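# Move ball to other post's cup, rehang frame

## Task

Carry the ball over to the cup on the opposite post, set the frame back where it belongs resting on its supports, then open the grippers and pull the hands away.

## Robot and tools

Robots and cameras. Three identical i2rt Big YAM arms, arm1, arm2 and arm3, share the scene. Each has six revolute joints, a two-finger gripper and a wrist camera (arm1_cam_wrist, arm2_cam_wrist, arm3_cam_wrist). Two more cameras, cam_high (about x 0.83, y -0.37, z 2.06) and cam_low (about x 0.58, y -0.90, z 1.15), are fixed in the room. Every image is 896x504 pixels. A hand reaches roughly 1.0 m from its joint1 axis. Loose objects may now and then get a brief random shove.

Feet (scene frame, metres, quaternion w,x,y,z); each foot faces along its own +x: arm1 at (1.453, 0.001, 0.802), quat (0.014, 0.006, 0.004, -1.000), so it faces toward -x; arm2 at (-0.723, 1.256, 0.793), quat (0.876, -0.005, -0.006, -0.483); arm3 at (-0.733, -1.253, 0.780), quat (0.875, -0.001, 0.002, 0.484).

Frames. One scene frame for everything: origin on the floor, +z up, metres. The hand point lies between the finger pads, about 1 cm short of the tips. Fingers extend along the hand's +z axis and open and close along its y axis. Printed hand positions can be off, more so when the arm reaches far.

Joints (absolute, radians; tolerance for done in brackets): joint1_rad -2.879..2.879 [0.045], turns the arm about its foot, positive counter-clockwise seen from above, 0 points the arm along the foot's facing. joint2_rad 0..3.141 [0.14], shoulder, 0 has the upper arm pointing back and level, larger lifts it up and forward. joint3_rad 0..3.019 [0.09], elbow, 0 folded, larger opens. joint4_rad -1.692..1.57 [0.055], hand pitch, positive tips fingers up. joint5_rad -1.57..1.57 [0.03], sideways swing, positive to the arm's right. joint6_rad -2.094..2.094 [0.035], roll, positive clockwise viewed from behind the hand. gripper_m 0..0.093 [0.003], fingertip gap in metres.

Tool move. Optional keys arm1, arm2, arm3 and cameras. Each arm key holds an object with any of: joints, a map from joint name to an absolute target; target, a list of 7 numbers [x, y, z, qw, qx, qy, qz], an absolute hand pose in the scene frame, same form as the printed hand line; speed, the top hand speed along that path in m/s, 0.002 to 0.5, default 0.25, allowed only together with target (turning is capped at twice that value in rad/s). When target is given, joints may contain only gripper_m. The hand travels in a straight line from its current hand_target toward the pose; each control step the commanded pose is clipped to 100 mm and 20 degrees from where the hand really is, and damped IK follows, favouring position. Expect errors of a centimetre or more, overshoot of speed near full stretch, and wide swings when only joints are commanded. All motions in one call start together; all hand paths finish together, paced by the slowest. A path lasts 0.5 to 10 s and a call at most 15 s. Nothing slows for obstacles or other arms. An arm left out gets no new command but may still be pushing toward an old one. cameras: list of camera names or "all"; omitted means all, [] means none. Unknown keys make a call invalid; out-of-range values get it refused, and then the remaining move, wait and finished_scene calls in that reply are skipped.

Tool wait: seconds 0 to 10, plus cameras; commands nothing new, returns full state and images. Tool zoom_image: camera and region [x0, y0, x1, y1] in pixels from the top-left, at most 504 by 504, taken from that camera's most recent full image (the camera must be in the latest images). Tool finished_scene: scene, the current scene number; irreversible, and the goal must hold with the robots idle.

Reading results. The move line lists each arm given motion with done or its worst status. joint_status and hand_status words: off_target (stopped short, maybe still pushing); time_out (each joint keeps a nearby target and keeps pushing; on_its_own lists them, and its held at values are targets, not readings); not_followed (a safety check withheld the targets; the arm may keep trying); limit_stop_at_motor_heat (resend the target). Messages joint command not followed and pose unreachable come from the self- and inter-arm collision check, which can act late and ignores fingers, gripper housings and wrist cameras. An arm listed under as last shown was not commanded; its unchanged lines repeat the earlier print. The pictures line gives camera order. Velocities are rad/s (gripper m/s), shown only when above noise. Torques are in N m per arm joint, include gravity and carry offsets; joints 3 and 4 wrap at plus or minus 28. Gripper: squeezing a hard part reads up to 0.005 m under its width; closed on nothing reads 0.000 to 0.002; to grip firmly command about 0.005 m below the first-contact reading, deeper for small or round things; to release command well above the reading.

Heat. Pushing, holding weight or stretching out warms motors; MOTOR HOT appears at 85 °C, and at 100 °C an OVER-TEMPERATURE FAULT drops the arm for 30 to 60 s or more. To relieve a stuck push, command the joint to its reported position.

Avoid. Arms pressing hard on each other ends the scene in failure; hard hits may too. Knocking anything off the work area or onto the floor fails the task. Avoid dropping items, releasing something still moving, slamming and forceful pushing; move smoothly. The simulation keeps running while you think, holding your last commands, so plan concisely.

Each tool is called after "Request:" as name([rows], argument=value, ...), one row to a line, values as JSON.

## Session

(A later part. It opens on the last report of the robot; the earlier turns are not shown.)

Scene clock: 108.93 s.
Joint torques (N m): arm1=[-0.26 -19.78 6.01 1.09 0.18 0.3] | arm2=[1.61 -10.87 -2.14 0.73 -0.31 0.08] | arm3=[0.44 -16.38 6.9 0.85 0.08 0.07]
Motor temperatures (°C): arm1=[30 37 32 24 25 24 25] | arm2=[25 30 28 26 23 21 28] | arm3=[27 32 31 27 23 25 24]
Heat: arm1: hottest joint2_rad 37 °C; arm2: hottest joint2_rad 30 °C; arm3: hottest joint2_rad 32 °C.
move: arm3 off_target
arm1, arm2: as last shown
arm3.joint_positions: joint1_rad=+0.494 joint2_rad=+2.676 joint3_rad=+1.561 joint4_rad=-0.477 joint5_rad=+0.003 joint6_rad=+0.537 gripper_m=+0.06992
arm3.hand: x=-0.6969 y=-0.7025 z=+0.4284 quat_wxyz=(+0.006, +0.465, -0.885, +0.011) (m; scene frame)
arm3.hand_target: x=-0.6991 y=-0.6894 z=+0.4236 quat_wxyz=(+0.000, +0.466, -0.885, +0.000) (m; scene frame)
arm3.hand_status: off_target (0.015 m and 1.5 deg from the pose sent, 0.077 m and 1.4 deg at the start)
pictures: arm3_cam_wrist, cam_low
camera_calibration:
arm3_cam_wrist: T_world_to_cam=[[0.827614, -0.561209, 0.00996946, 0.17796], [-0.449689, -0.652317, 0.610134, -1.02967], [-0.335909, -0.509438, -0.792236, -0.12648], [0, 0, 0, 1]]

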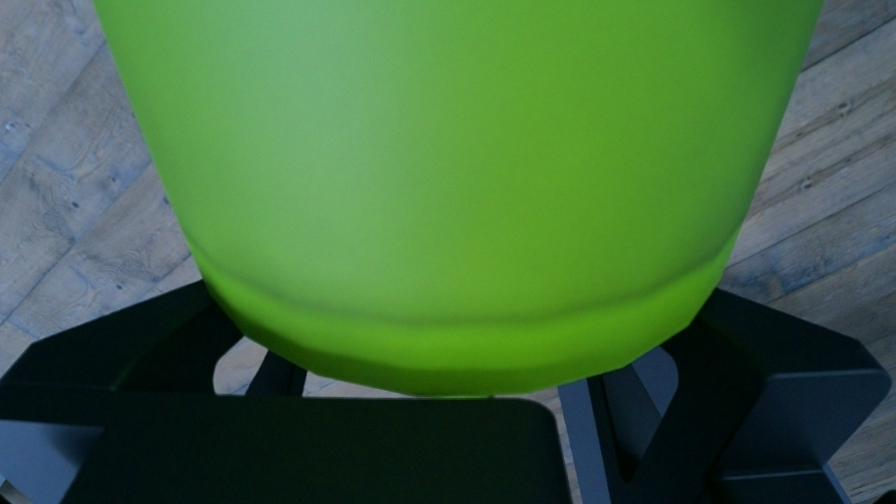

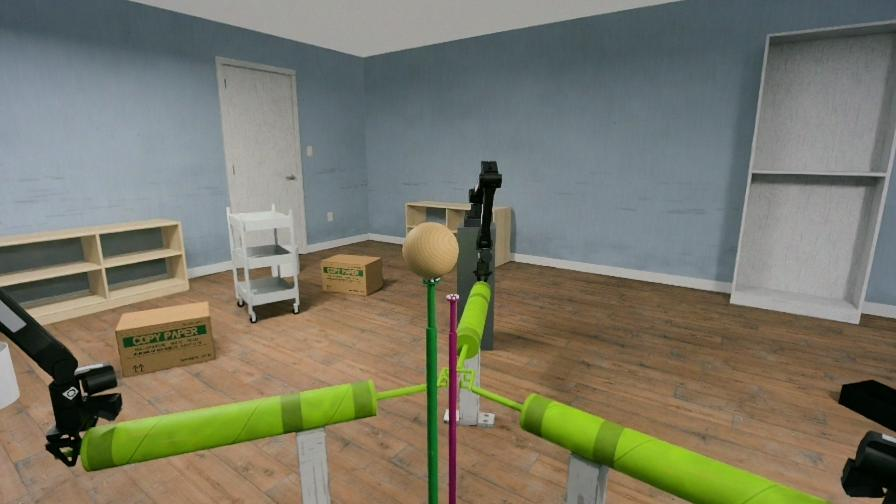

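Request:
move(arm3={"target":[-0.7035,-0.696,0.432,0,-0.4656,0.885,0],"speed":0.1}, cameras=[])

Request:
move(arm3={"joints":{"gripper_m":0.0}}, cameras=["arm3_cam_wrist","cam_low"])

Request:
zoom_image(camera="cam_low", region=[0, 360, 180, 500])

Scene clock: 117.77 s.
move: arm3 done
arm3.hand_status: done (0.009 m and 1.1 deg from the pose sent, 0.010 m and 1.5 deg at the start)
pictures: none

Scene clock: 118.50 s.
Joint torques (N m): arm1=[-0.26 -19.84 5.94 1.1 0.19 0.29] | arm2=[1.44 -10.93 -2.17 0.73 -0.22 0.09] | arm3=[0.62 -18.32 4.94 0.83 -0.11 0.21]
move: arm3 off_target
arm1.joint_positions: joint1_rad=-0.101 joint2_rad=+2.640 joint3_rad=+1.470 joint4_rad=-0.254 joint5_rad=-0.012 joint6_rad=+0.004 gripper_m=+0.01809
arm1.hand: x=+0.8867 y=+0.0434 z=+0.4535 quat_wxyz=(+0.001, -0.997, +0.037, +0.068) (m; scene frame)
arm2.joint_positions: joint1_rad=+0.136 joint2_rad=+2.640 joint3_rad=+0.681 joint4_rad=+0.550 joint5_rad=+0.043 joint6_rad=+0.245 gripper_m=+0.01683
arm2.hand: x=-0.5464 y=+1.0309 z=+0.4543 quat_wxyz=(-0.076, -0.529, -0.844, +0.050) (m; scene frame)
arm3.joint_positions: joint1_rad=+0.499 joint2_rad=+2.676 joint3_rad=+1.544 joint4_rad=-0.466 joint5_rad=+0.008 joint6_rad=+0.533 gripper_m=+0.01763
arm3.joint_status: gripper_m off_target (ended at +0.01766, target +0.00000)
arm3.hand: x=-0.6997 y=-0.7094 z=+0.4257 quat_wxyz=(+0.006, +0.470, -0.883, +0.014) (m; scene frame)
pictures: arm3_cam_wrist, cam_low
camera_calibration:
arm3_cam_wrist: T_world_to_cam=[[0.833374, -0.552473, 0.0161527, 0.184071], [-0.445141, -0.653573, 0.612121, -1.03239], [-0.327624, -0.517316, -0.790599, -0.133603], [0, 0, 0, 1]]

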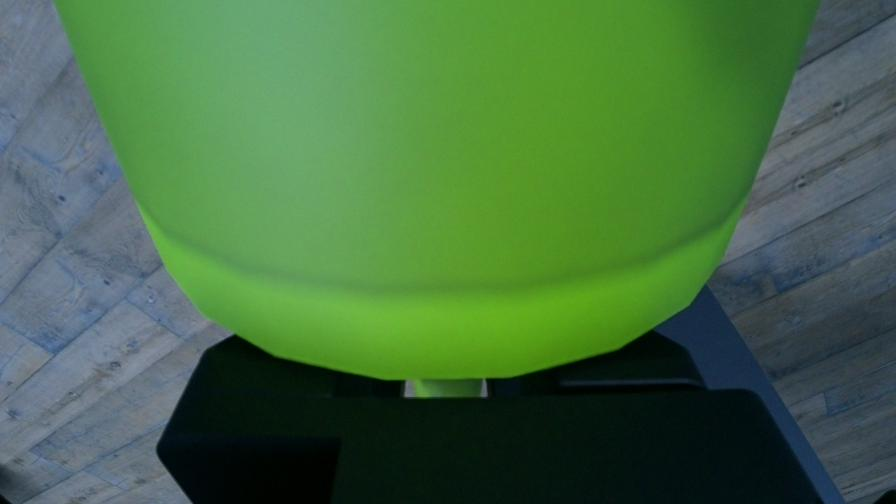

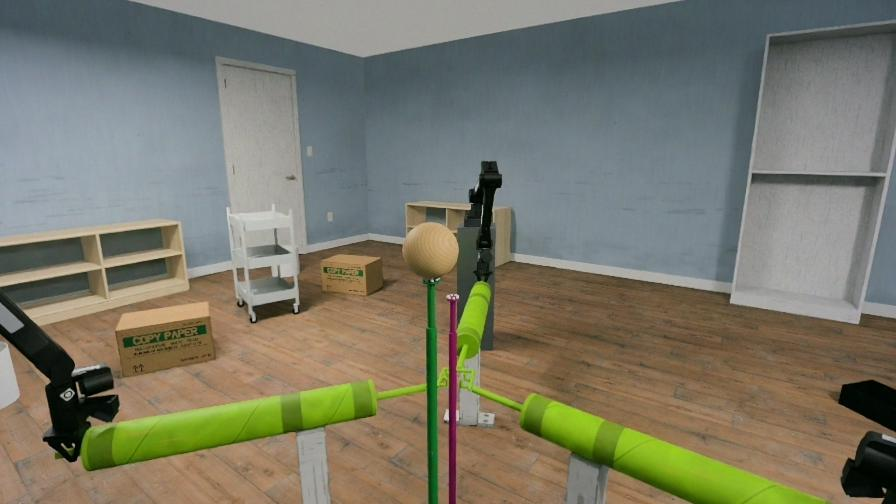

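Scaled by 2.800 from the camera's 896x504 image, which has a finer 1280x720 frame.

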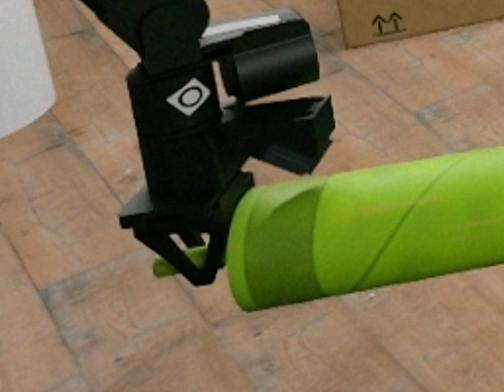

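Request:
move(arm1={"target":[0.866,0.041,0.858,0.0034,-0.9954,0.0392,0.0871],"speed":0.1}, arm2={"target":[-0.5485,1.036,0.833,0.0737,0.5316,0.8425,-0.0465],"speed":0.1}, arm3={"target":[-0.7035,-0.696,0.820,0,-0.4656,0.885,0],"speed":0.1})

Request:
zoom_image(camera="cam_high", region=[370, 200, 530, 320])

Request:
zoom_image(camera="cam_low", region=[380, 200, 540, 340])

Scene clock: 132.07 s.
Joint torques (N m): arm1=[-1.14 -21.13 11.34 -0.35 0.12 0.21] | arm2=[0.97 -7.71 8.02 -1.24 -0.68 0.01] | arm3=[0.15 -18.67 11.08 -1.36 0.04 0.17]
move: arm1 off_target; arm2 off_target; arm3 off_target
arm1.joint_positions: joint1_rad=-0.097 joint2_rad=+1.911 joint3_rad=+1.357 joint4_rad=-0.905 joint5_rad=-0.012 joint6_rad=+0.006 gripper_m=+0.01809
arm1.hand: x=+0.8893 y=+0.0377 z=+0.8151 quat_wxyz=(+0.001, -0.998, +0.037, +0.051) (m; scene frame)
arm1.hand_target: x=+0.8679 y=+0.0407 z=+0.8580 quat_wxyz=(+0.003, -0.995, +0.039, +0.087) (m; scene frame)
arm1.hand_status: off_target (0.049 m and 4.2 deg from the pose sent, 0.405 m and 2.2 deg at the start)
arm2.joint_positions: joint1_rad=+0.135 joint2_rad=+1.191 joint3_rad=+0.512 joint4_rad=-0.732 joint5_rad=+0.054 joint6_rad=+0.245 gripper_m=+0.01683
arm2.hand: x=-0.5508 y=+1.0352 z=+0.8223 quat_wxyz=(-0.074, -0.530, -0.843, +0.055) (m; scene frame)
arm2.hand_target: x=-0.5485 y=+1.0358 z=+0.8326 quat_wxyz=(-0.074, -0.532, -0.842, +0.047) (m; scene frame)
arm2.hand_status: off_target (0.011 m and 1.0 deg from the pose sent, 0.379 m and 0.6 deg at the start)
arm3.joint_positions: joint1_rad=+0.506 joint2_rad=+1.968 joint3_rad=+1.409 joint4_rad=-1.046 joint5_rad=+0.004 joint6_rad=+0.537 gripper_m=+0.01763
arm3.hand: x=-0.7030 y=-0.7076 z=+0.7831 quat_wxyz=(+0.009, +0.471, -0.882, +0.016) (m; scene frame)
arm3.hand_target: x=-0.7034 y=-0.6969 z=+0.8192 quat_wxyz=(+0.000, +0.466, -0.885, +0.000) (m; scene frame)
arm3.hand_status: off_target (0.039 m and 2.3 deg from the pose sent, 0.395 m and 1.9 deg at the start)
pictures: arm1_cam_wrist, arm2_cam_wrist, arm3_cam_wrist, cam_high, cam_low
camera_calibration:
arm1_cam_wrist: T_world_to_cam=[[0.0686026, 0.997454, 0.0194682, -0.116362], [0.859035, -0.0689829, 0.507248, -1.17236], [0.5073, -0.0180747, -0.86158, 0.376599], [0, 0, 0, 1]]
arm2_cam_wrist: T_world_to_cam=[[-0.903459, -0.428288, 0.018193, -0.0707246], [-0.382015, 0.823652, 0.419119, -1.39988], [-0.194488, 0.371707, -0.907749, 0.378336], [0, 0, 0, 1]]
arm3_cam_wrist: T_world_to_cam=[[0.834643, -0.550543, 0.0165526, 0.183958], [-0.441462, -0.650697, 0.617822, -1.25132], [-0.329367, -0.522968, -0.786144, 0.140119], [0, 0, 0, 1]]

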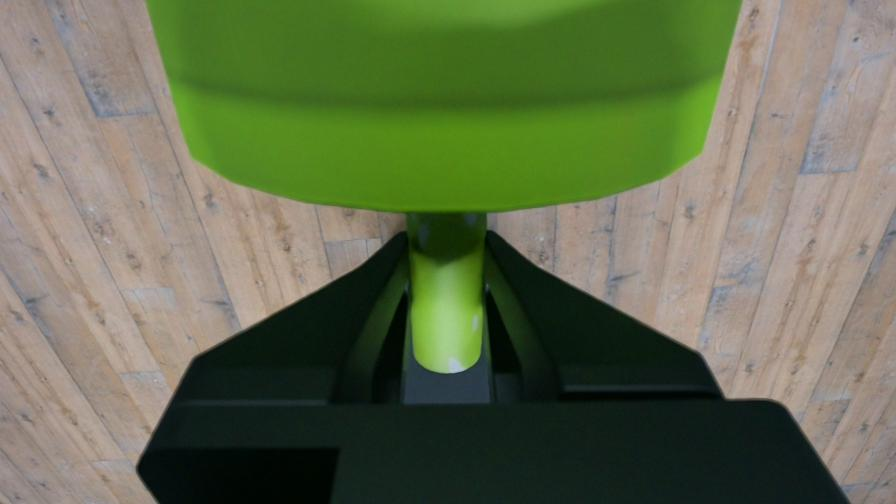

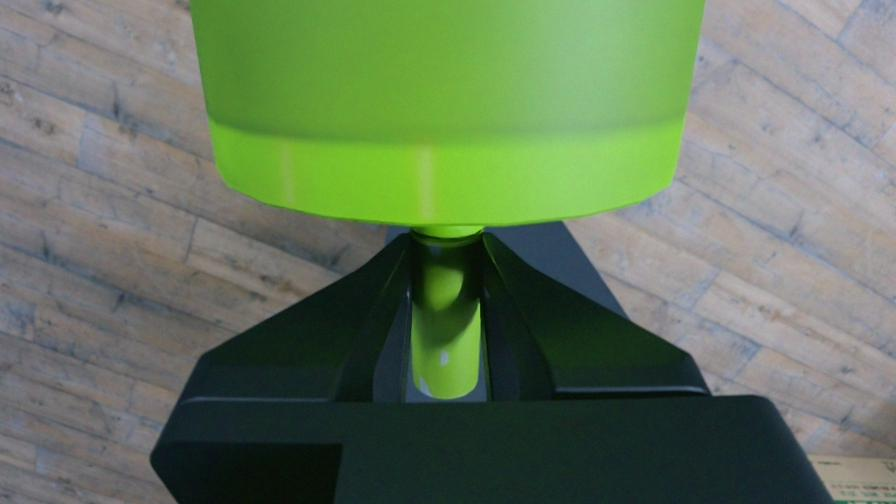

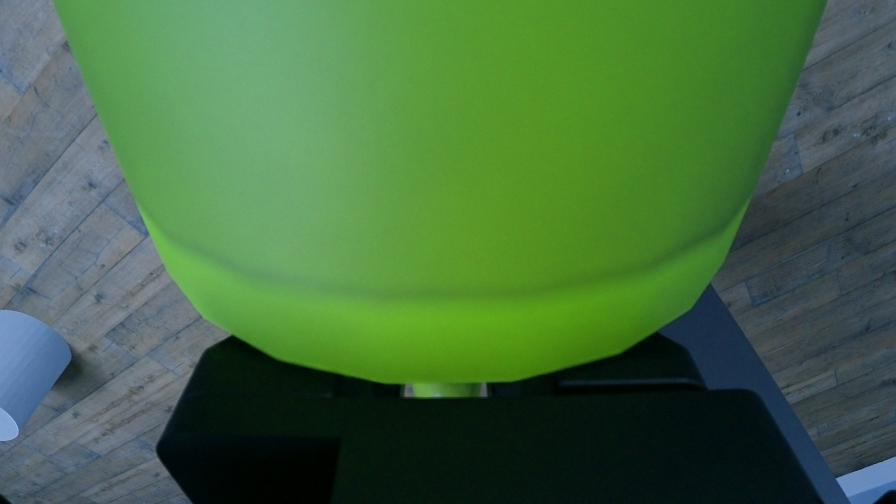

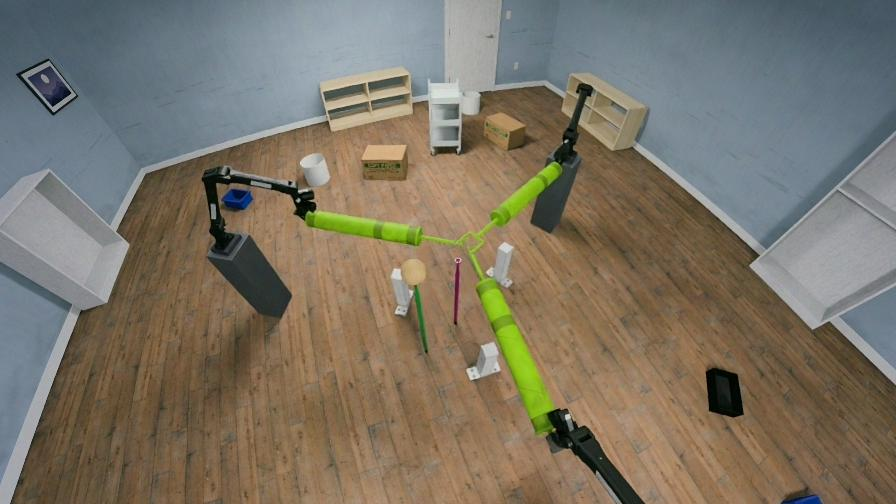

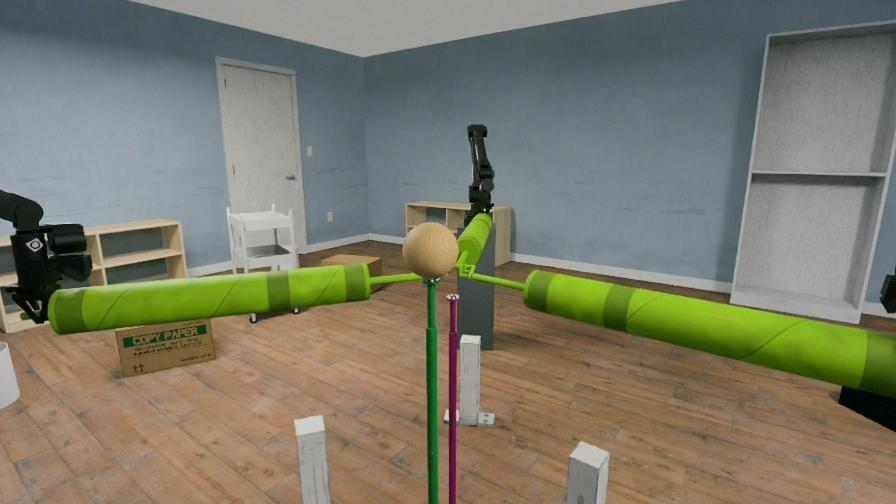

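Scaled by 3.150 from the camera's 896x504 image, which has a finer 1280x720 frame.

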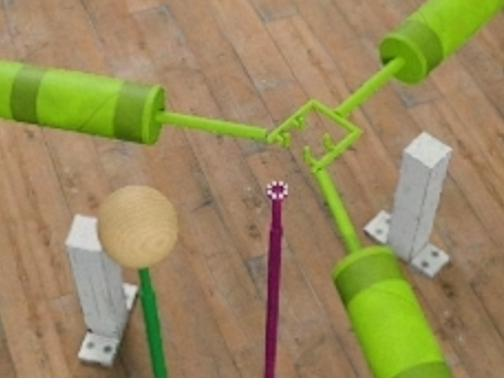

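Scaled by 3.150 from the camera's 896x504 image, which has a finer 1280x720 frame.

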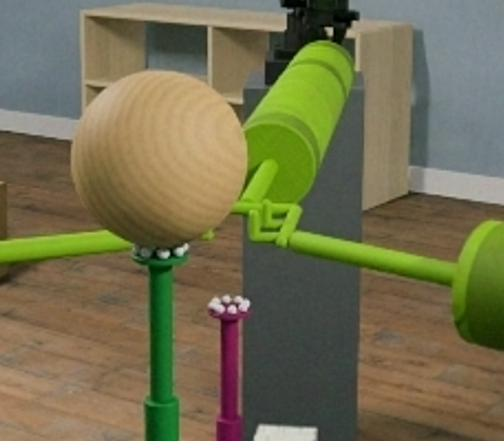

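Request:
move(arm1={"target":[1.004,-0.244,0.860,0.0034,-0.9954,0.0392,0.0871],"speed":0.12}, arm2={"target":[-0.4105,0.751,0.847,0.0737,0.5316,0.8425,-0.0465],"speed":0.12}, arm3={"target":[-0.5655,-0.981,0.805,0,-0.4656,0.885,0],"speed":0.12}, cameras=["arm3_cam_wrist","cam_high","cam_low"])

Request:
zoom_image(camera="cam_high", region=[370, 220, 470, 320])

Request:
zoom_image(camera="cam_low", region=[380, 220, 500, 340])

Scene clock: 146.40 s.
Joint torques (N m): arm1=[-0.26 -18.61 9.26 0.32 0.84 0.29] | arm2=[1.79 -17.96 10.89 -0.54 -0.77 -0.02] | arm3=[-1.9 -9.93 7.58 0.13 0.1 -0.07]
move: arm1 off_target; arm2 off_target; arm3 off_target
arm1.joint_positions: joint1_rad=+0.498 joint2_rad=+1.748 joint3_rad=+1.152 joint4_rad=-0.889 joint5_rad=+0.077 joint6_rad=+0.594 gripper_m=+0.01809
arm1.hand: x=+1.0198 y=-0.2354 z=+0.8268 quat_wxyz=(+0.015, -0.998, +0.035, +0.051) (m; scene frame)
arm1.hand_target: x=+1.0050 y=-0.2436 z=+0.8599 quat_wxyz=(+0.003, -0.995, +0.040, +0.087) (m; scene frame)
arm1.hand_status: off_target (0.038 m and 4.4 deg from the pose sent, 0.308 m and 4.2 deg at the start)
arm2.joint_positions: joint1_rad=-0.010 joint2_rad=+1.905 joint3_rad=+1.394 joint4_rad=-0.909 joint5_rad=+0.035 joint6_rad=+0.114 gripper_m=+0.01683
arm2.hand: x=-0.4243 y=+0.7595 z=+0.8385 quat_wxyz=(-0.067, -0.536, -0.840, +0.053) (m; scene frame)
arm2.hand_target: x=-0.4108 y=+0.7516 z=+0.8470 quat_wxyz=(-0.074, -0.532, -0.842, +0.047) (m; scene frame)
arm2.hand_status: off_target (0.018 m and 1.2 deg from the pose sent, 0.318 m and 1.0 deg at the start)
arm3.joint_positions: joint1_rad=+0.031 joint2_rad=+1.432 joint3_rad=+0.703 joint4_rad=-0.871 joint5_rad=+0.001 joint6_rad=+0.060 gripper_m=+0.01763
arm3.hand: x=-0.5742 y=-0.9819 z=+0.7929 quat_wxyz=(+0.014, +0.472, -0.882, +0.009) (m; scene frame)
arm3.hand_target: x=-0.5657 y=-0.9811 z=+0.8046 quat_wxyz=(+0.000, +0.466, -0.885, +0.000) (m; scene frame)
arm3.hand_status: off_target (0.015 m and 2.1 deg from the pose sent, 0.307 m and 2.2 deg at the start)
pictures: arm3_cam_wrist, cam_high, cam_low
camera_calibration:
arm3_cam_wrist: T_world_to_cam=[[0.835586, -0.549356, -0.00198102, -0.0582529], [-0.430182, -0.656553, 0.619582, -1.37963], [-0.341672, -0.516862, -0.784929, 0.0447769], [0, 0, 0, 1]]

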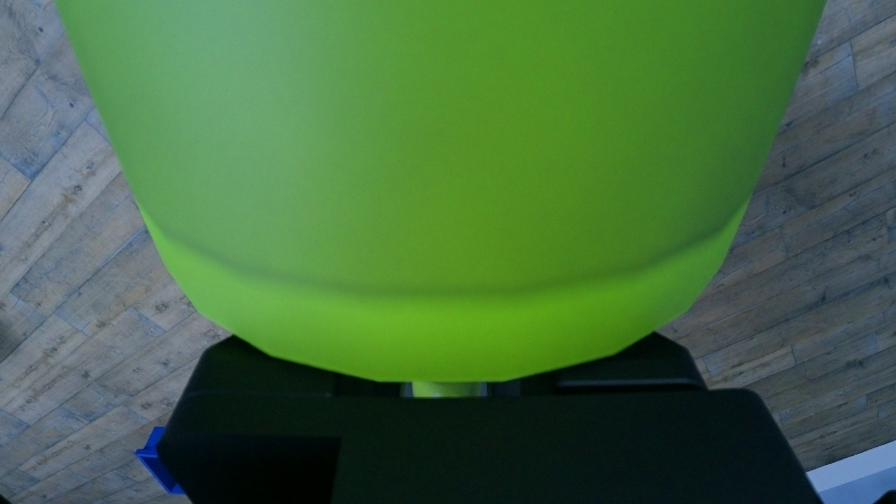

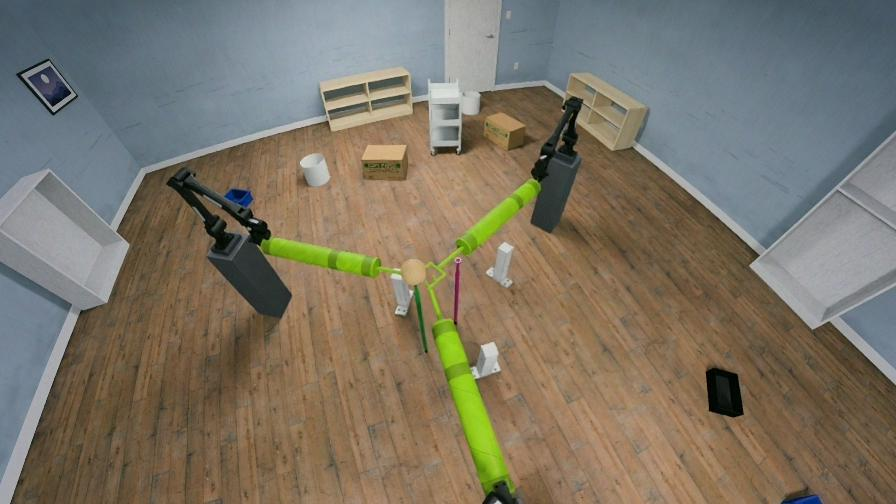

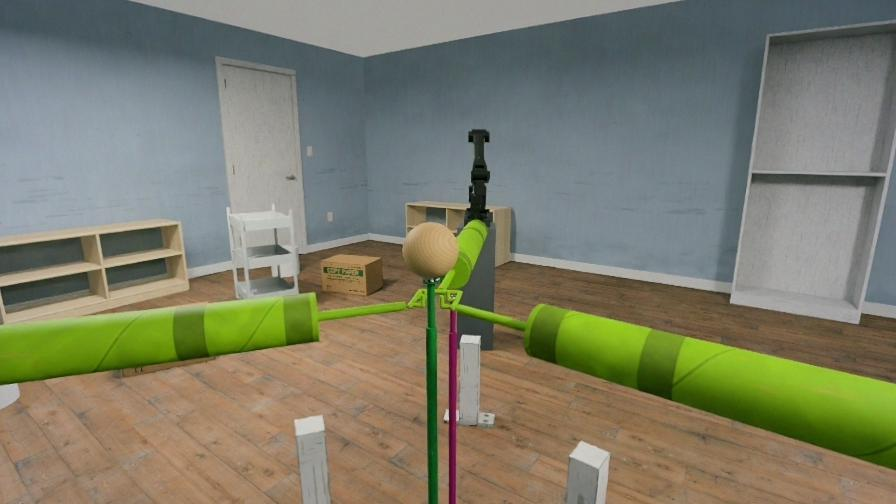

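Scaled by 5.040 from the camera's 896x504 image, which has a finer 1280x720 frame.

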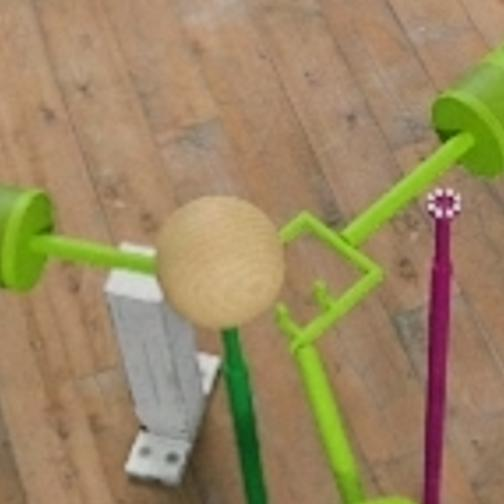

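Scaled by 4.200 from the camera's 896x504 image, which has a finer 1280x720 frame.

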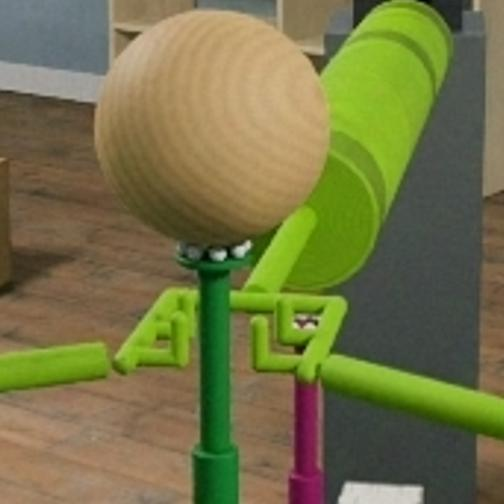

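Request:
move(arm1={"target":[1.051,-0.304,0.855,0.0034,-0.9954,0.0392,0.0871],"speed":0.08}, arm2={"target":[-0.3605,0.691,0.842,0.0737,0.5316,0.8425,-0.0465],"speed":0.08}, arm3={"target":[-0.5185,-1.041,0.805,0,-0.4656,0.885,0],"speed":0.08}, cameras=["arm3_cam_wrist","cam_high","cam_low"])

Request:
zoom_image(camera="cam_high", region=[370, 220, 470, 320])

Request:
zoom_image(camera="cam_low", region=[380, 220, 500, 340])

Scene clock: 168.77 s.
Joint torques (N m): arm1=[-0.15 -18.37 8.72 0.4 0.92 0.31] | arm2=[3.14 -20.84 11.77 -0.53 -0.63 0.15] | arm3=[-1.96 -8.88 8.31 0.08 0.01 -0.03]
Motor temperatures (°C): arm1=[29 37 36 24 26 24 26] | arm2=[25 34 37 26 24 21 29] | arm3=[27 32 32 27 23 25 26]
Heat: arm1: hottest joint2_rad 37 °C; arm2: hottest joint3_rad 37 °C; arm3: hottest joint2_rad 32 °C.
move: arm1 off_target; arm2 off_target; arm3 off_target
arm1.joint_positions: joint1_rad=+0.655 joint2_rad=+1.748 joint3_rad=+1.144 joint4_rad=-0.895 joint5_rad=+0.099 joint6_rad=+0.750 gripper_m=+0.01809
arm1.hand: x=+1.0634 y=-0.2939 z=+0.8244 quat_wxyz=(+0.019, -0.998, +0.034, +0.054) (m; scene frame)
arm1.hand_target: x=+1.0517 y=-0.3036 z=+0.8549 quat_wxyz=(+0.003, -0.995, +0.039, +0.087) (m; scene frame)
arm1.hand_status: off_target (0.034 m and 4.2 deg from the pose sent, 0.081 m and 4.4 deg at the start)
arm2.joint_positions: joint1_rad=-0.009 joint2_rad=+2.092 joint3_rad=+1.686 joint4_rad=-1.020 joint5_rad=+0.033 joint6_rad=+0.114 gripper_m=+0.01683
arm2.hand: x=-0.3841 y=+0.6957 z=+0.8346 quat_wxyz=(-0.064, -0.535, -0.841, +0.051) (m; scene frame)
arm2.hand_target: x=-0.3610 y=+0.6922 z=+0.8420 quat_wxyz=(-0.074, -0.531, -0.843, +0.047) (m; scene frame)
arm2.hand_status: off_target (0.025 m and 1.3 deg from the pose sent, 0.094 m and 1.2 deg at the start)
arm3.joint_positions: joint1_rad=-0.209 joint2_rad=+1.381 joint3_rad=+0.647 joint4_rad=-0.871 joint5_rad=+0.001 joint6_rad=-0.183 gripper_m=+0.01763
arm3.hand: x=-0.5295 y=-1.0432 z=+0.7921 quat_wxyz=(+0.018, +0.473, -0.881, +0.006) (m; scene frame)
arm3.hand_target: x=-0.5187 y=-1.0411 z=+0.8047 quat_wxyz=(+0.000, +0.466, -0.885, +0.000) (m; scene frame)
arm3.hand_status: off_target (0.017 m and 2.4 deg from the pose sent, 0.082 m and 2.1 deg at the start)
pictures: arm3_cam_wrist, cam_high, cam_low
camera_calibration:
arm3_cam_wrist: T_world_to_cam=[[0.837124, -0.546923, -0.00993453, -0.119624], [-0.422844, -0.658517, 0.622542, -1.40065], [-0.347024, -0.516945, -0.782523, 0.0228877], [0, 0, 0, 1]]

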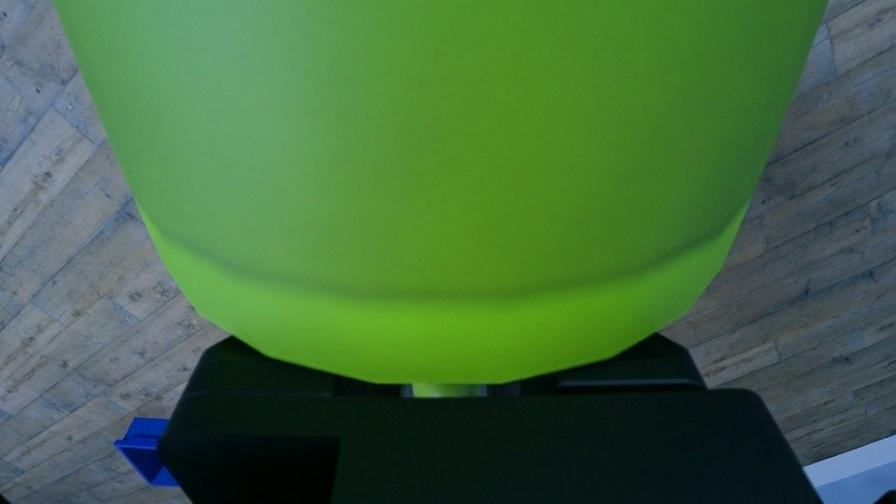

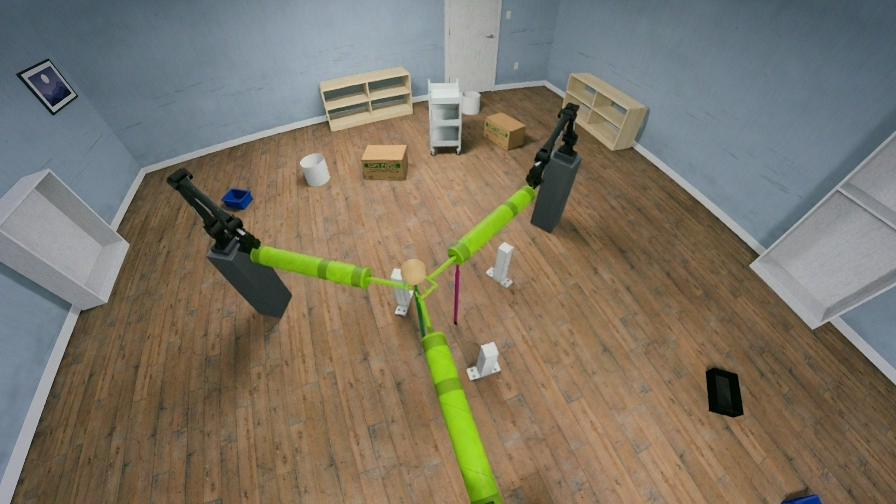

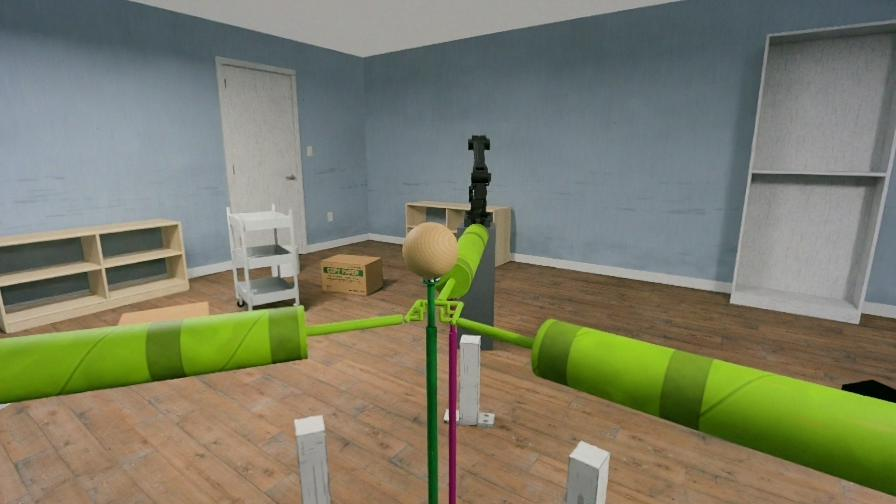

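Scaled by 5.040 from the camera's 896x504 image, which has a finer 1280x720 frame.

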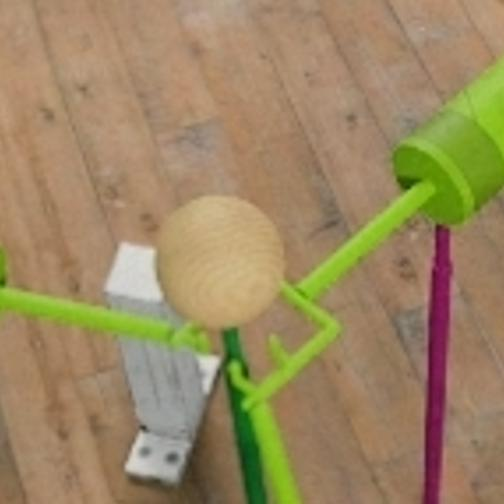

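Scaled by 4.200 from the camera's 896x504 image, which has a finer 1280x720 frame.

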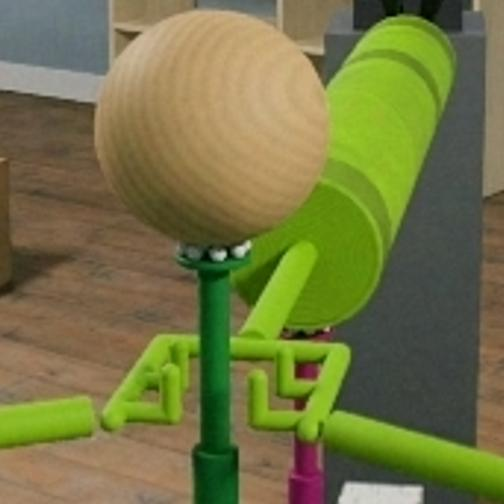

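Request:
move(arm1={"target":[1.051,-0.304,0.900,0.0034,-0.9954,0.0392,0.0871],"speed":0.08}, arm2={"target":[-0.3605,0.691,0.882,0.0737,0.5316,0.8425,-0.0465],"speed":0.08}, arm3={"target":[-0.5185,-1.041,0.852,0,-0.4656,0.885,0],"speed":0.08}, cameras=["cam_high","cam_low"])

Request:
zoom_image(camera="cam_high", region=[370, 220, 470, 320])

Request:
zoom_image(camera="cam_low", region=[380, 220, 500, 340])

Scene clock: 187.73 s.
Joint torques (N m): arm1=[-0.09 -17.44 11.64 -0.64 0.82 0.3] | arm2=[3.19 -23.53 11.95 -0.68 -0.74 0.14] | arm3=[-1.67 -8.53 10.82 -1.2 -0.02 0]
Motor temperatures (°C): arm1=[29 37 36 24 27 24 26] | arm2=[25 36 44 26 24 21 29] | arm3=[27 31 32 27 23 25 26]
Heat: arm1: hottest joint2_rad 37 °C; arm2: hottest joint3_rad 44 °C; arm3: hottest joint3_rad 32 °C.
move: arm1 off_target; arm2 off_target; arm3 off_target
arm1.joint_positions: joint1_rad=+0.655 joint2_rad=+1.684 joint3_rad=+1.169 joint4_rad=-0.982 joint5_rad=+0.102 joint6_rad=+0.751 gripper_m=+0.01809
arm1.hand: x=+1.0668 y=-0.2909 z=+0.8614 quat_wxyz=(+0.019, -0.998, +0.035, +0.056) (m; scene frame)
arm1.hand_target: x=+1.0523 y=-0.3031 z=+0.8998 quat_wxyz=(+0.003, -0.995, +0.039, +0.087) (m; scene frame)
arm1.hand_status: off_target (0.044 m and 4.0 deg from the pose sent, 0.077 m and 4.2 deg at the start)
arm2.joint_positions: joint1_rad=-0.009 joint2_rad=+2.092 joint3_rad=+1.736 joint4_rad=-1.103 joint5_rad=+0.035 joint6_rad=+0.114 gripper_m=+0.01683
arm2.hand: x=-0.3850 y=+0.6966 z=+0.8513 quat_wxyz=(-0.049, -0.535, -0.842, +0.045) (m; scene frame)
arm2.hand_target: x=-0.3614 y=+0.6925 z=+0.8822 quat_wxyz=(-0.074, -0.531, -0.843, +0.046) (m; scene frame)
arm2.hand_status: off_target (0.040 m and 2.9 deg from the pose sent, 0.053 m and 1.3 deg at the start)
arm3.joint_positions: joint1_rad=-0.211 joint2_rad=+1.291 joint3_rad=+0.692 joint4_rad=-0.995 joint5_rad=+0.002 joint6_rad=-0.185 gripper_m=+0.01763
arm3.hand: x=-0.5288 y=-1.0438 z=+0.8304 quat_wxyz=(+0.013, +0.473, -0.881, +0.005) (m; scene frame)
arm3.hand_target: x=-0.5188 y=-1.0411 z=+0.8511 quat_wxyz=(+0.000, +0.466, -0.885, +0.000) (m; scene frame)
arm3.hand_status: off_target (0.024 m and 1.9 deg from the pose sent, 0.061 m and 2.4 deg at the start)
pictures: cam_high, cam_low

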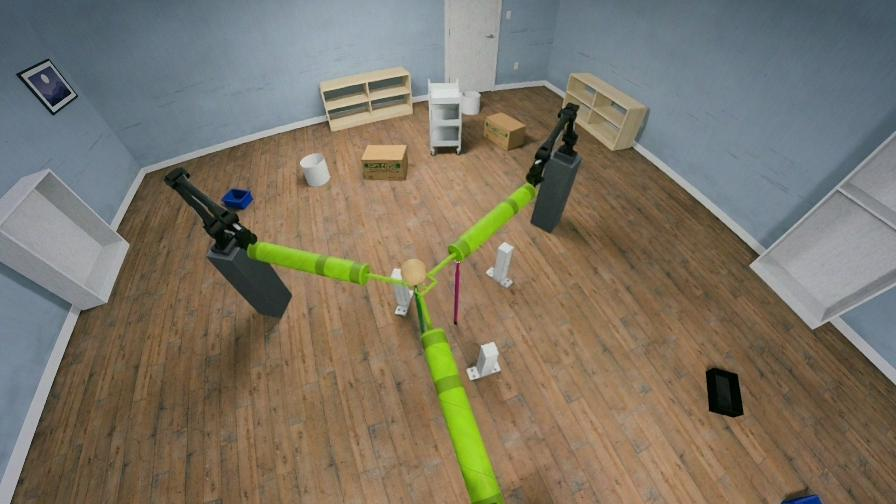

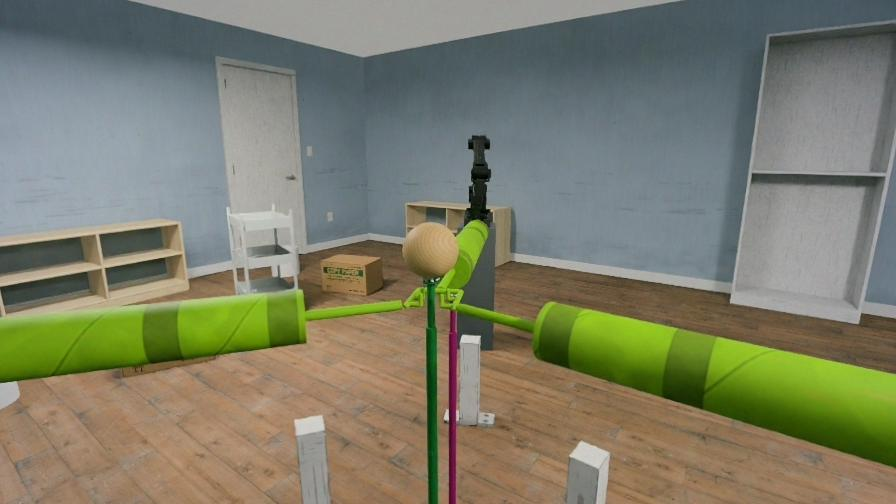

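Scaled by 5.040 from the camera's 896x504 image, which has a finer 1280x720 frame.

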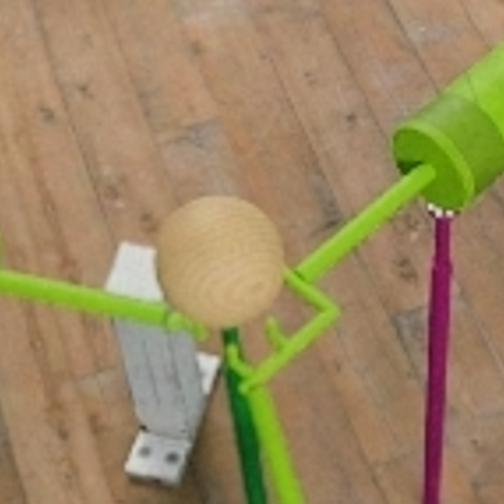

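Scaled by 4.200 from the camera's 896x504 image, which has a finer 1280x720 frame.

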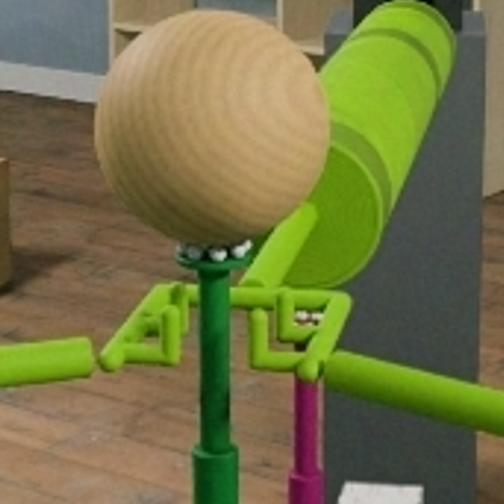

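Request:
move(arm1={"target":[1.051,-0.304,0.942,0.0034,-0.9954,0.0392,0.0871],"speed":0.06}, arm2={"target":[-0.3605,0.691,0.938,0.0737,0.5316,0.8425,-0.0465],"speed":0.06}, arm3={"target":[-0.5185,-1.041,0.896,0,-0.4656,0.885,0],"speed":0.06}, cameras=["cam_high","cam_low"])

Request:
zoom_image(camera="cam_high", region=[370, 220, 470, 320])

Request:
zoom_image(camera="cam_low", region=[380, 220, 500, 340])

Scene clock: 198.43 s.
Joint torques (N m): arm1=[-0.38 -17.73 12.48 -0.68 0.8 0.3] | arm2=[3.08 -26.4 12.48 -0.76 -0.77 0.13] | arm3=[-1.67 -8.41 12.11 -1.33 -0.02 0.01]
move: arm1 off_target; arm2 off_target; arm3 off_target
arm1.joint_positions: joint1_rad=+0.658 joint2_rad=+1.646 joint3_rad=+1.228 joint4_rad=-1.090 joint5_rad=+0.102 joint6_rad=+0.751 gripper_m=+0.01809
arm1.hand: x=+1.0670 y=-0.2920 z=+0.8982 quat_wxyz=(+0.023, -0.998, +0.034, +0.052) (m; scene frame)
arm1.hand_target: x=+1.0527 y=-0.3028 z=+0.9416 quat_wxyz=(+0.003, -0.995, +0.040, +0.087) (m; scene frame)
arm1.hand_status: off_target (0.048 m and 4.7 deg from the pose sent, 0.083 m and 4.1 deg at the start)
arm2.joint_positions: joint1_rad=-0.009 joint2_rad=+2.090 joint3_rad=+1.821 joint4_rad=-1.227 joint5_rad=+0.035 joint6_rad=+0.114 gripper_m=+0.01683
arm2.hand: x=-0.3849 y=+0.6965 z=+0.8825 quat_wxyz=(-0.032, -0.536, -0.843, +0.037) (m; scene frame)
arm2.hand_target: x=-0.3622 y=+0.6934 z=+0.9376 quat_wxyz=(-0.074, -0.531, -0.843, +0.046) (m; scene frame)
arm2.hand_status: off_target (0.061 m and 4.9 deg from the pose sent, 0.090 m and 2.9 deg at the start)
arm3.joint_positions: joint1_rad=-0.211 joint2_rad=+1.230 joint3_rad=+0.760 joint4_rad=-1.132 joint5_rad=+0.002 joint6_rad=-0.185 gripper_m=+0.01763
arm3.hand: x=-0.5288 y=-1.0438 z=+0.8697 quat_wxyz=(+0.016, +0.473, -0.881, +0.006) (m; scene frame)
arm3.hand_target: x=-0.5190 y=-1.0412 z=+0.8949 quat_wxyz=(+0.000, +0.466, -0.885, +0.000) (m; scene frame)
arm3.hand_status: off_target (0.028 m and 2.2 deg from the pose sent, 0.066 m and 1.9 deg at the start)
pictures: cam_high, cam_low

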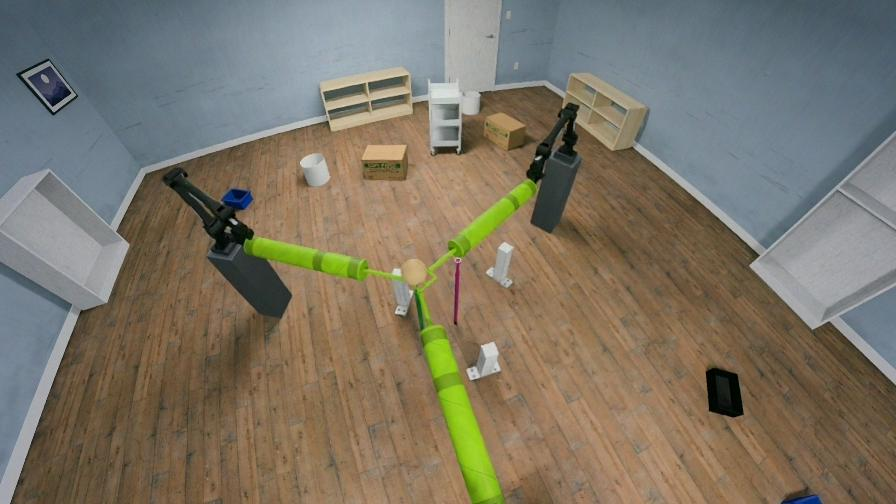

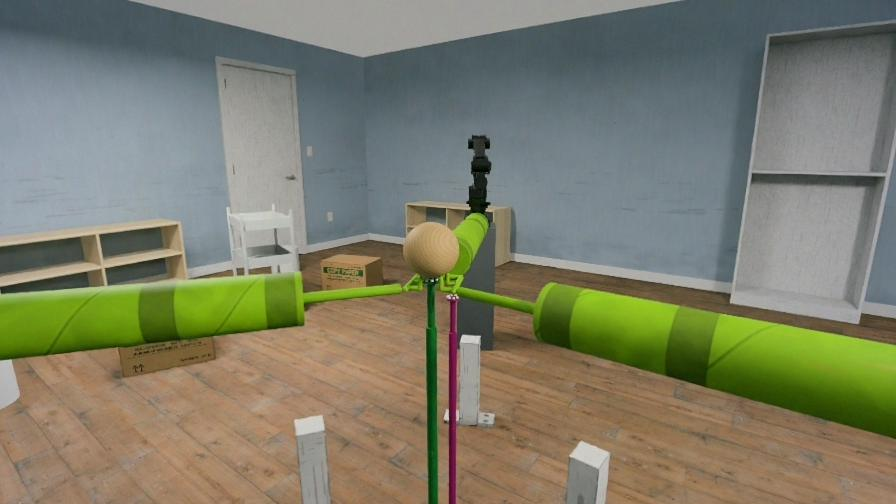

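Scaled by 5.040 from the camera's 896x504 image, which has a finer 1280x720 frame.

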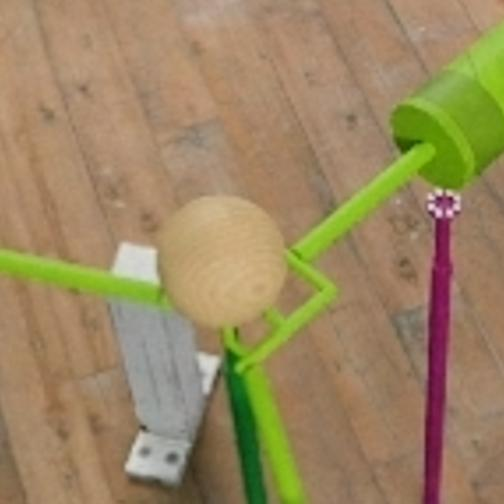

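Scaled by 4.200 from the camera's 896x504 image, which has a finer 1280x720 frame.

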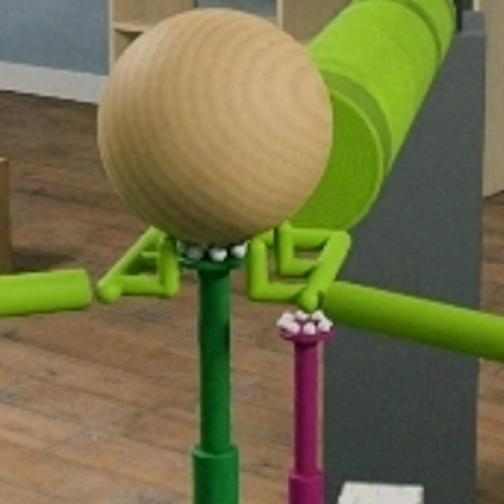

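Request:
move(arm1={"target":[1.051,-0.304,0.992,0.0034,-0.9954,0.0392,0.0871],"speed":0.05}, arm2={"target":[-0.3605,0.691,1.010,0.0737,0.5316,0.8425,-0.0465],"speed":0.06}, arm3={"target":[-0.5185,-1.041,0.945,0,-0.4656,0.885,0],"speed":0.05}, cameras=["cam_high","cam_low"])

Request:
zoom_image(camera="cam_low", region=[380, 200, 500, 320])

Request:
zoom_image(camera="cam_high", region=[370, 220, 470, 320])

Scene clock: 210.93 s.
Joint torques (N m): arm1=[-0.56 -18.14 13.49 -0.57 0.78 0.28] | arm2=[3.08 -27.34 13.81 -0.43 -0.75 0.12] | arm3=[-1.67 -8.35 13.38 -1.37 -0.03 0.01]
Motor temperatures (°C): arm1=[29 36 41 24 27 24 27] | arm2=[25 41 49 26 24 21 29] | arm3=[27 31 37 27 23 25 26]
Heat: arm1: hottest joint3_rad 41 °C; arm2: hottest joint3_rad 49 °C; arm3: hottest joint3_rad 37 °C.
move: arm1 off_target; arm2 off_target; arm3 off_target
arm1.joint_positions: joint1_rad=+0.660 joint2_rad=+1.617 joint3_rad=+1.310 joint4_rad=-1.219 joint5_rad=+0.103 joint6_rad=+0.753 gripper_m=+0.01809
arm1.hand: x=+1.0673 y=-0.2929 z=+0.9402 quat_wxyz=(+0.029, -0.998, +0.033, +0.045) (m; scene frame)
arm1.hand_target: x=+1.0534 y=-0.3021 z=+0.9914 quat_wxyz=(+0.003, -0.995, +0.040, +0.087) (m; scene frame)
arm1.hand_status: off_target (0.055 m and 5.7 deg from the pose sent, 0.096 m and 4.6 deg at the start)
arm2.joint_positions: joint1_rad=-0.009 joint2_rad=+2.082 joint3_rad=+1.964 joint4_rad=-1.413 joint5_rad=+0.034 joint6_rad=+0.114 gripper_m=+0.01683
arm2.hand: x=-0.3851 y=+0.6975 z=+0.9405 quat_wxyz=(-0.017, -0.536, -0.844, +0.029) (m; scene frame)
arm2.hand_target: x=-0.3635 y=+0.6952 z=+1.0093 quat_wxyz=(-0.075, -0.531, -0.843, +0.046) (m; scene frame)
arm2.hand_status: off_target (0.074 m and 6.8 deg from the pose sent, 0.130 m and 4.9 deg at the start)
arm3.joint_positions: joint1_rad=-0.212 joint2_rad=+1.184 joint3_rad=+0.847 joint4_rad=-1.275 joint5_rad=+0.002 joint6_rad=-0.185 gripper_m=+0.01763
arm3.hand: x=-0.5285 y=-1.0437 z=+0.9133 quat_wxyz=(+0.021, +0.473, -0.881, +0.008) (m; scene frame)
arm3.hand_target: x=-0.5192 y=-1.0414 z=+0.9437 quat_wxyz=(+0.000, +0.465, -0.885, +0.000) (m; scene frame)
arm3.hand_status: off_target (0.033 m and 2.8 deg from the pose sent, 0.076 m and 2.2 deg at the start)
pictures: cam_high, cam_low

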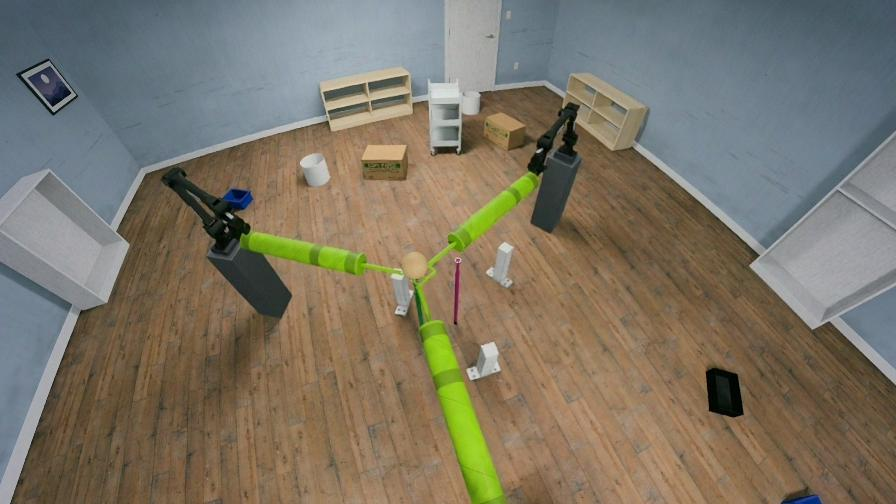

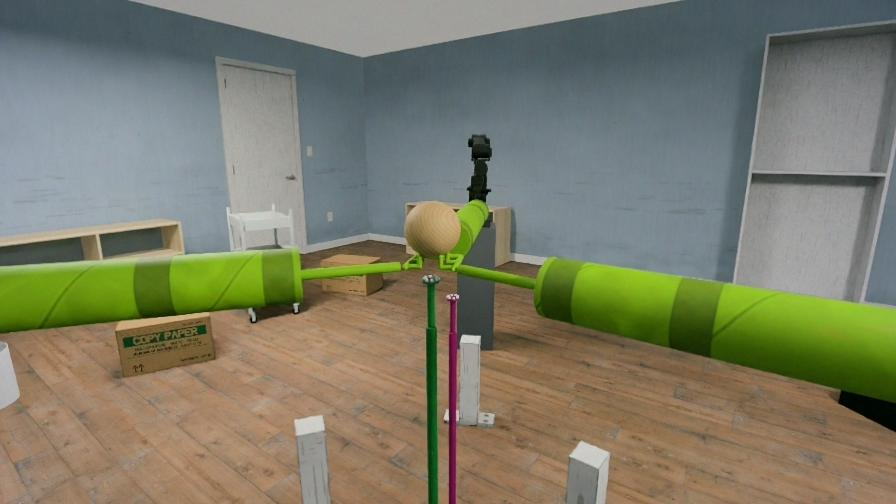

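Scaled by 4.200 from the camera's 896x504 image, which has a finer 1280x720 frame.

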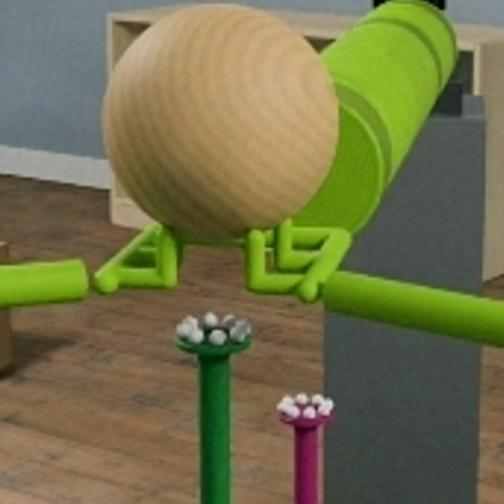

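Scaled by 5.040 from the camera's 896x504 image, which has a finer 1280x720 frame.

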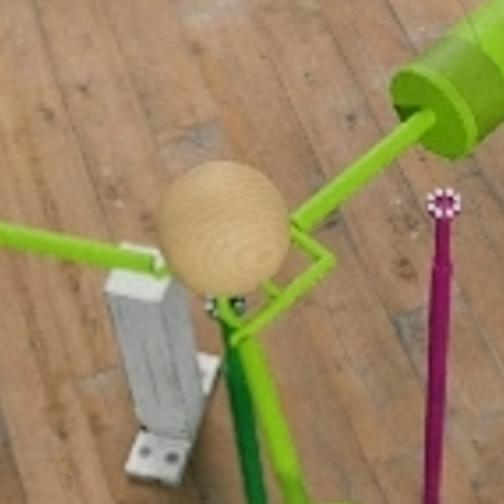

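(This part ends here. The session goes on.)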